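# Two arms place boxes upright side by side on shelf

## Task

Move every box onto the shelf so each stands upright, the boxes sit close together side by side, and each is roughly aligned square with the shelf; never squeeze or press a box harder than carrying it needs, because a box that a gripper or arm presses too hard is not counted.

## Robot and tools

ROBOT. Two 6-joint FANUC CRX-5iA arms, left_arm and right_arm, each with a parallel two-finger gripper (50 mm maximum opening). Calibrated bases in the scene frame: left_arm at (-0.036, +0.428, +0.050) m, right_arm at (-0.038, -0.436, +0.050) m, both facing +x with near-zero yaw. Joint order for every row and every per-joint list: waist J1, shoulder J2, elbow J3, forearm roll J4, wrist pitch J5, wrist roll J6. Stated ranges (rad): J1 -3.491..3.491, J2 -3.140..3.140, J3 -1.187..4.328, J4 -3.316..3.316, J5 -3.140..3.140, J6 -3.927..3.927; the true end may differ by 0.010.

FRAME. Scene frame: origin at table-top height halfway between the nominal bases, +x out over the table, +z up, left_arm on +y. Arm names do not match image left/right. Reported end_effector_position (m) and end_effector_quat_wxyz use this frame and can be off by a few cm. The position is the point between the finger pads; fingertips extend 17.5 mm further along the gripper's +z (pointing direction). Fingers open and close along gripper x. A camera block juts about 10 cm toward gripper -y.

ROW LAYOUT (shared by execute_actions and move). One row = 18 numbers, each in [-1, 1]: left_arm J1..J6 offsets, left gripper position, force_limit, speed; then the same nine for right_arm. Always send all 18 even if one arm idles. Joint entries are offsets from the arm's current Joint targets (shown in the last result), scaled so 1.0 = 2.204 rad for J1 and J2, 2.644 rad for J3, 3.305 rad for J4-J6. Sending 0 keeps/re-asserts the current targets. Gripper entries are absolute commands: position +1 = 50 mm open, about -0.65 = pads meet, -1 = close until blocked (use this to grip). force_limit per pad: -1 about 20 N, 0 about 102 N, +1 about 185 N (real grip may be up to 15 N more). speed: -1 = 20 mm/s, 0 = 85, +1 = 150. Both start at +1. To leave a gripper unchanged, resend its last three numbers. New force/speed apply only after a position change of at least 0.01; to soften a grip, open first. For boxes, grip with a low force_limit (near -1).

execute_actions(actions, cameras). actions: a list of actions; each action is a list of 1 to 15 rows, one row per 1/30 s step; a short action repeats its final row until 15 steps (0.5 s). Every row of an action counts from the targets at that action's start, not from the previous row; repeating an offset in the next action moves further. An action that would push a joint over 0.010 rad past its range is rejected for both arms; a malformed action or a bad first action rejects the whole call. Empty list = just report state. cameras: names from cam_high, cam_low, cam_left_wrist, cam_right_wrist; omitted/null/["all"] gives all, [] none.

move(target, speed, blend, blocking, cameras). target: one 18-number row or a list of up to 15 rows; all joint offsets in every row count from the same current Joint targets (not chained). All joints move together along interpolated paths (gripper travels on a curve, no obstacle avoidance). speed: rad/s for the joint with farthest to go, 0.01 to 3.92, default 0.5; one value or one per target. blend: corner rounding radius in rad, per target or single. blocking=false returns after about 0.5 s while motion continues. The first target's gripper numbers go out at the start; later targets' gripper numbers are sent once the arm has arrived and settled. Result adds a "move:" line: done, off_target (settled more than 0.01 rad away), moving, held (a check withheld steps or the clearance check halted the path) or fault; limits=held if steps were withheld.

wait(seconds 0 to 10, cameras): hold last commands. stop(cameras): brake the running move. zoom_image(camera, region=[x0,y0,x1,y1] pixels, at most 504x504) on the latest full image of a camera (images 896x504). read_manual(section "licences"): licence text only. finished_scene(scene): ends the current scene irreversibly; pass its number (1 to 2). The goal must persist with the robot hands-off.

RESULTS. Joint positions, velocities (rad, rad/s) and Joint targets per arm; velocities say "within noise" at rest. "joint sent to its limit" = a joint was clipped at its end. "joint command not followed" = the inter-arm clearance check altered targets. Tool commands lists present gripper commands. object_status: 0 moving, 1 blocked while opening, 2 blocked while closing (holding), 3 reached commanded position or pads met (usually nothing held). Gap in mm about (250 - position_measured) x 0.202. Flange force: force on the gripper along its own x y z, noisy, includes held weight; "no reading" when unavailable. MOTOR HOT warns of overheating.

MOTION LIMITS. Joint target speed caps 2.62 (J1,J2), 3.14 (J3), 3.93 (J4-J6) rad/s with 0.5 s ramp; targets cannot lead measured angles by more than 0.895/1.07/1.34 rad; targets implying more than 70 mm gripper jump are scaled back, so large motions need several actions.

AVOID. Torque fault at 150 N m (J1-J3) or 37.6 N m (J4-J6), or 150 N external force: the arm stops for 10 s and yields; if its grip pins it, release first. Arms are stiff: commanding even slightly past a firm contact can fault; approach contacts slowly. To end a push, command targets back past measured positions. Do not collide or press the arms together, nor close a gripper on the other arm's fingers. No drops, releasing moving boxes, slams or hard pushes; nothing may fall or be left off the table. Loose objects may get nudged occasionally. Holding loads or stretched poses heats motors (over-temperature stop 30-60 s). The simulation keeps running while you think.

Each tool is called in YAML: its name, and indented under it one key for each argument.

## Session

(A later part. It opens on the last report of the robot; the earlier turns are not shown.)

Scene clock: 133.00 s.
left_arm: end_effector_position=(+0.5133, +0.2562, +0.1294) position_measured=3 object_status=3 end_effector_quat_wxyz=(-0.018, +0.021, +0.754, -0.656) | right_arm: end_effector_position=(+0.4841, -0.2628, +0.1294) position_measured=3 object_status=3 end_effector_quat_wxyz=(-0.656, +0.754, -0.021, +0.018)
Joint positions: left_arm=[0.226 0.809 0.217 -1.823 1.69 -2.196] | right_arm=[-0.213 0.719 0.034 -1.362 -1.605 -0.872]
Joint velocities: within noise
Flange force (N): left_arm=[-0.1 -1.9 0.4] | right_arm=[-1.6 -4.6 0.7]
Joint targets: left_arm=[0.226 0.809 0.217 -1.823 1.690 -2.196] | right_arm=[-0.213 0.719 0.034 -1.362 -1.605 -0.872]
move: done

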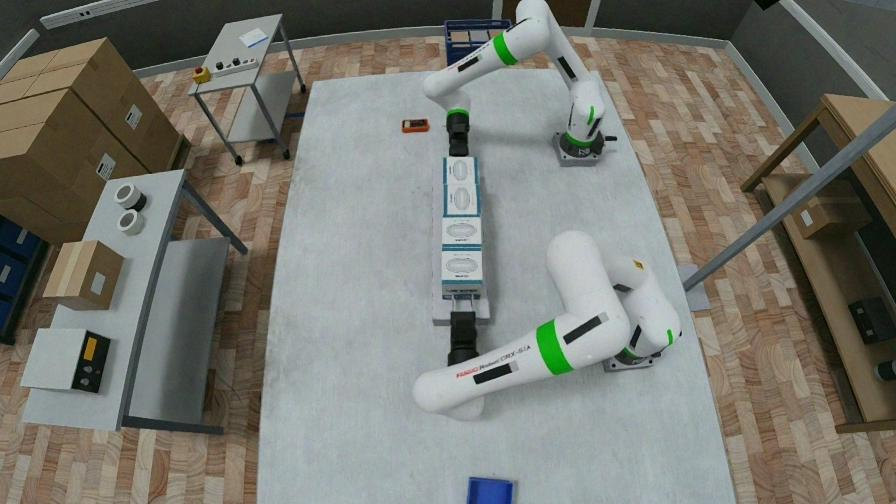

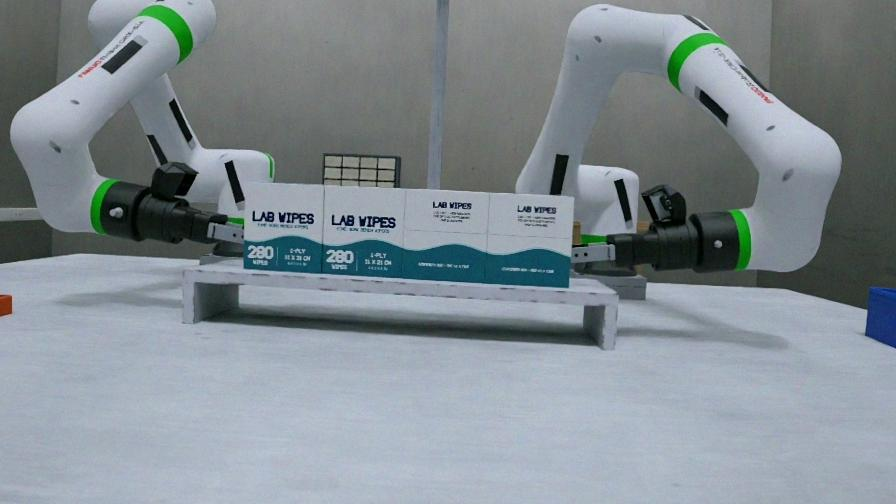

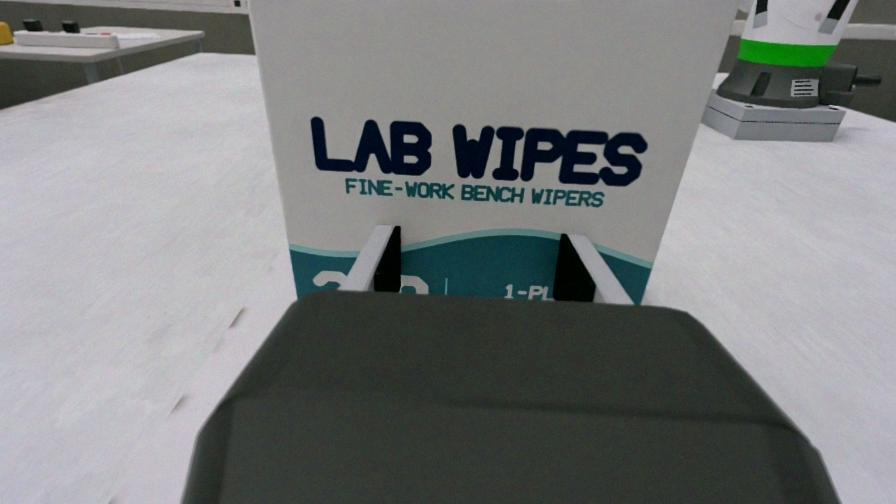

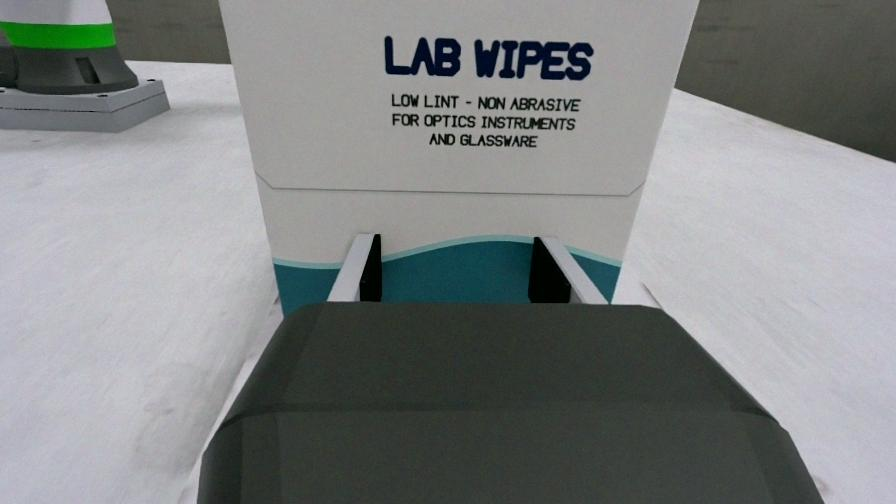

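move:
  target: [0.0268,0.0089,0.0140,-0.0099,0.0156,0.0013,1,1,1,-0.0295,0.0060,0.0091,0.0126,-0.0155,0,1,1,1]
  speed: 0.1

zoom_image:
  camera: "cam_high"
  region: [400, 140, 540, 340]

Scene clock: 134.40 s.
left_arm: end_effector_position=(+0.5148, +0.2964, +0.1292) position_measured=3 object_status=3 end_effector_quat_wxyz=(-0.018, +0.021, +0.755, -0.655) | right_arm: end_effector_position=(+0.4811, -0.3029, +0.1293) position_measured=3 object_status=3 end_effector_quat_wxyz=(-0.656, +0.755, -0.021, +0.018)
Joint positions: left_arm=[0.285 0.828 0.254 -1.856 1.741 -2.192] | right_arm=[-0.278 0.732 0.059 -1.321 -1.657 -0.872]
Joint velocities: within noise
Flange force (N): left_arm=[-0.3 -1.4 0.4] | right_arm=[-1.4 -4.3 0.7]
Joint targets: left_arm=[0.285 0.828 0.254 -1.856 1.741 -2.192] | right_arm=[-0.278 0.732 0.059 -1.320 -1.657 -0.872]
move: done

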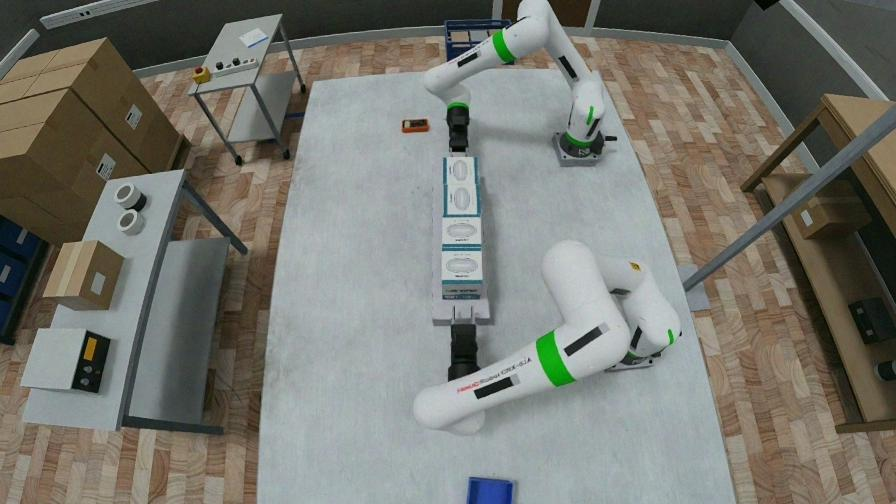

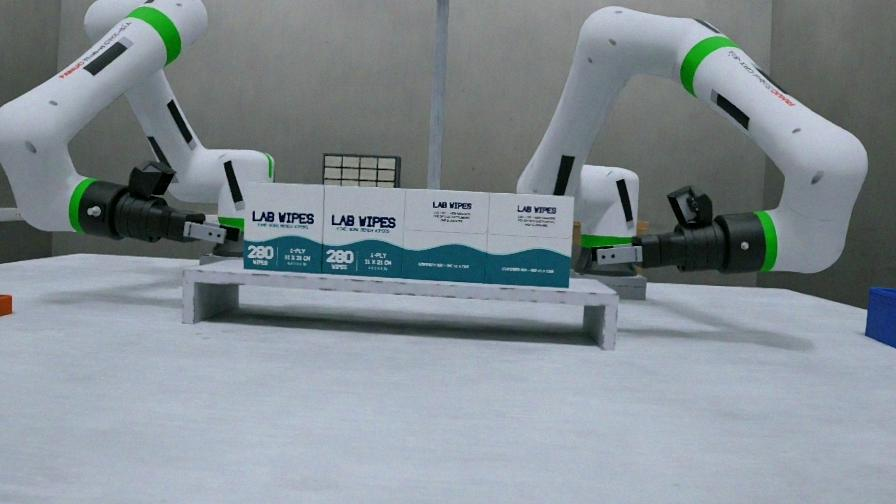

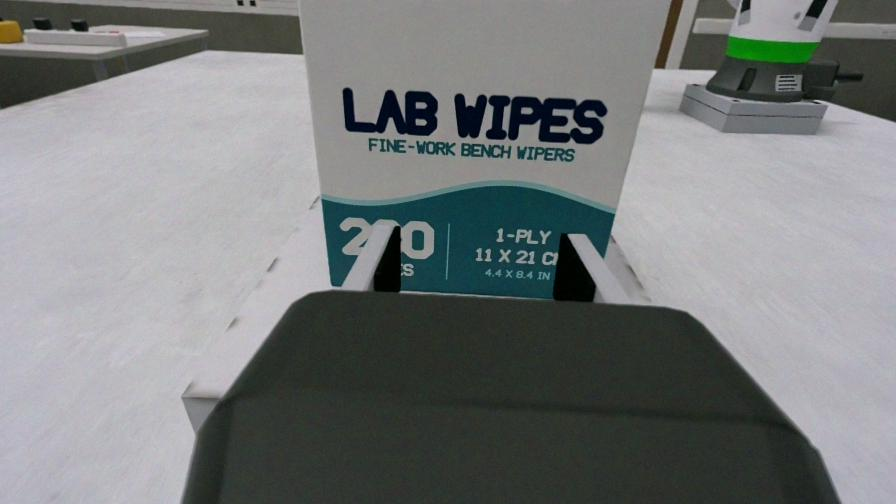

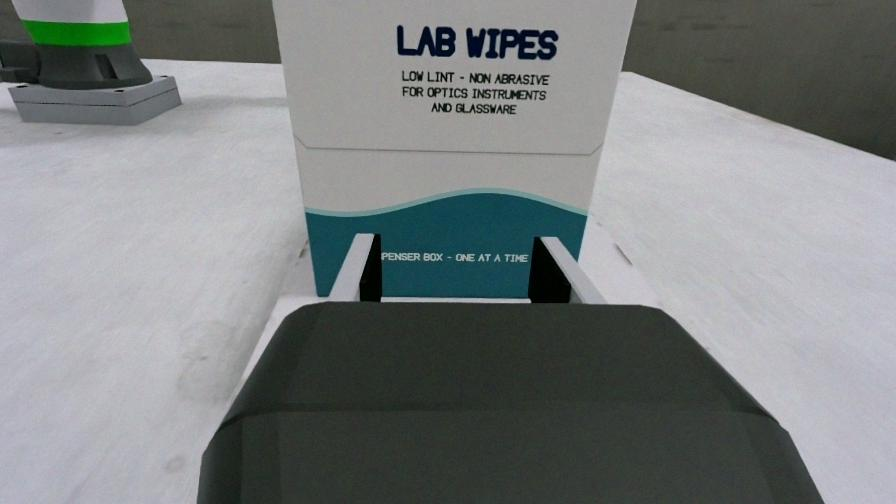

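Scaled by 2.520 from the camera's 896x504 image, which has a finer 1280x720 frame.

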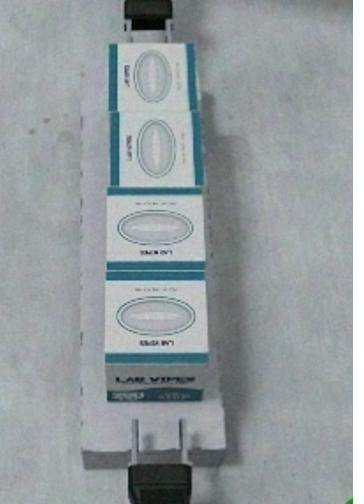

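finished_scene:
  scene: 1

The scene is finished: the task was done.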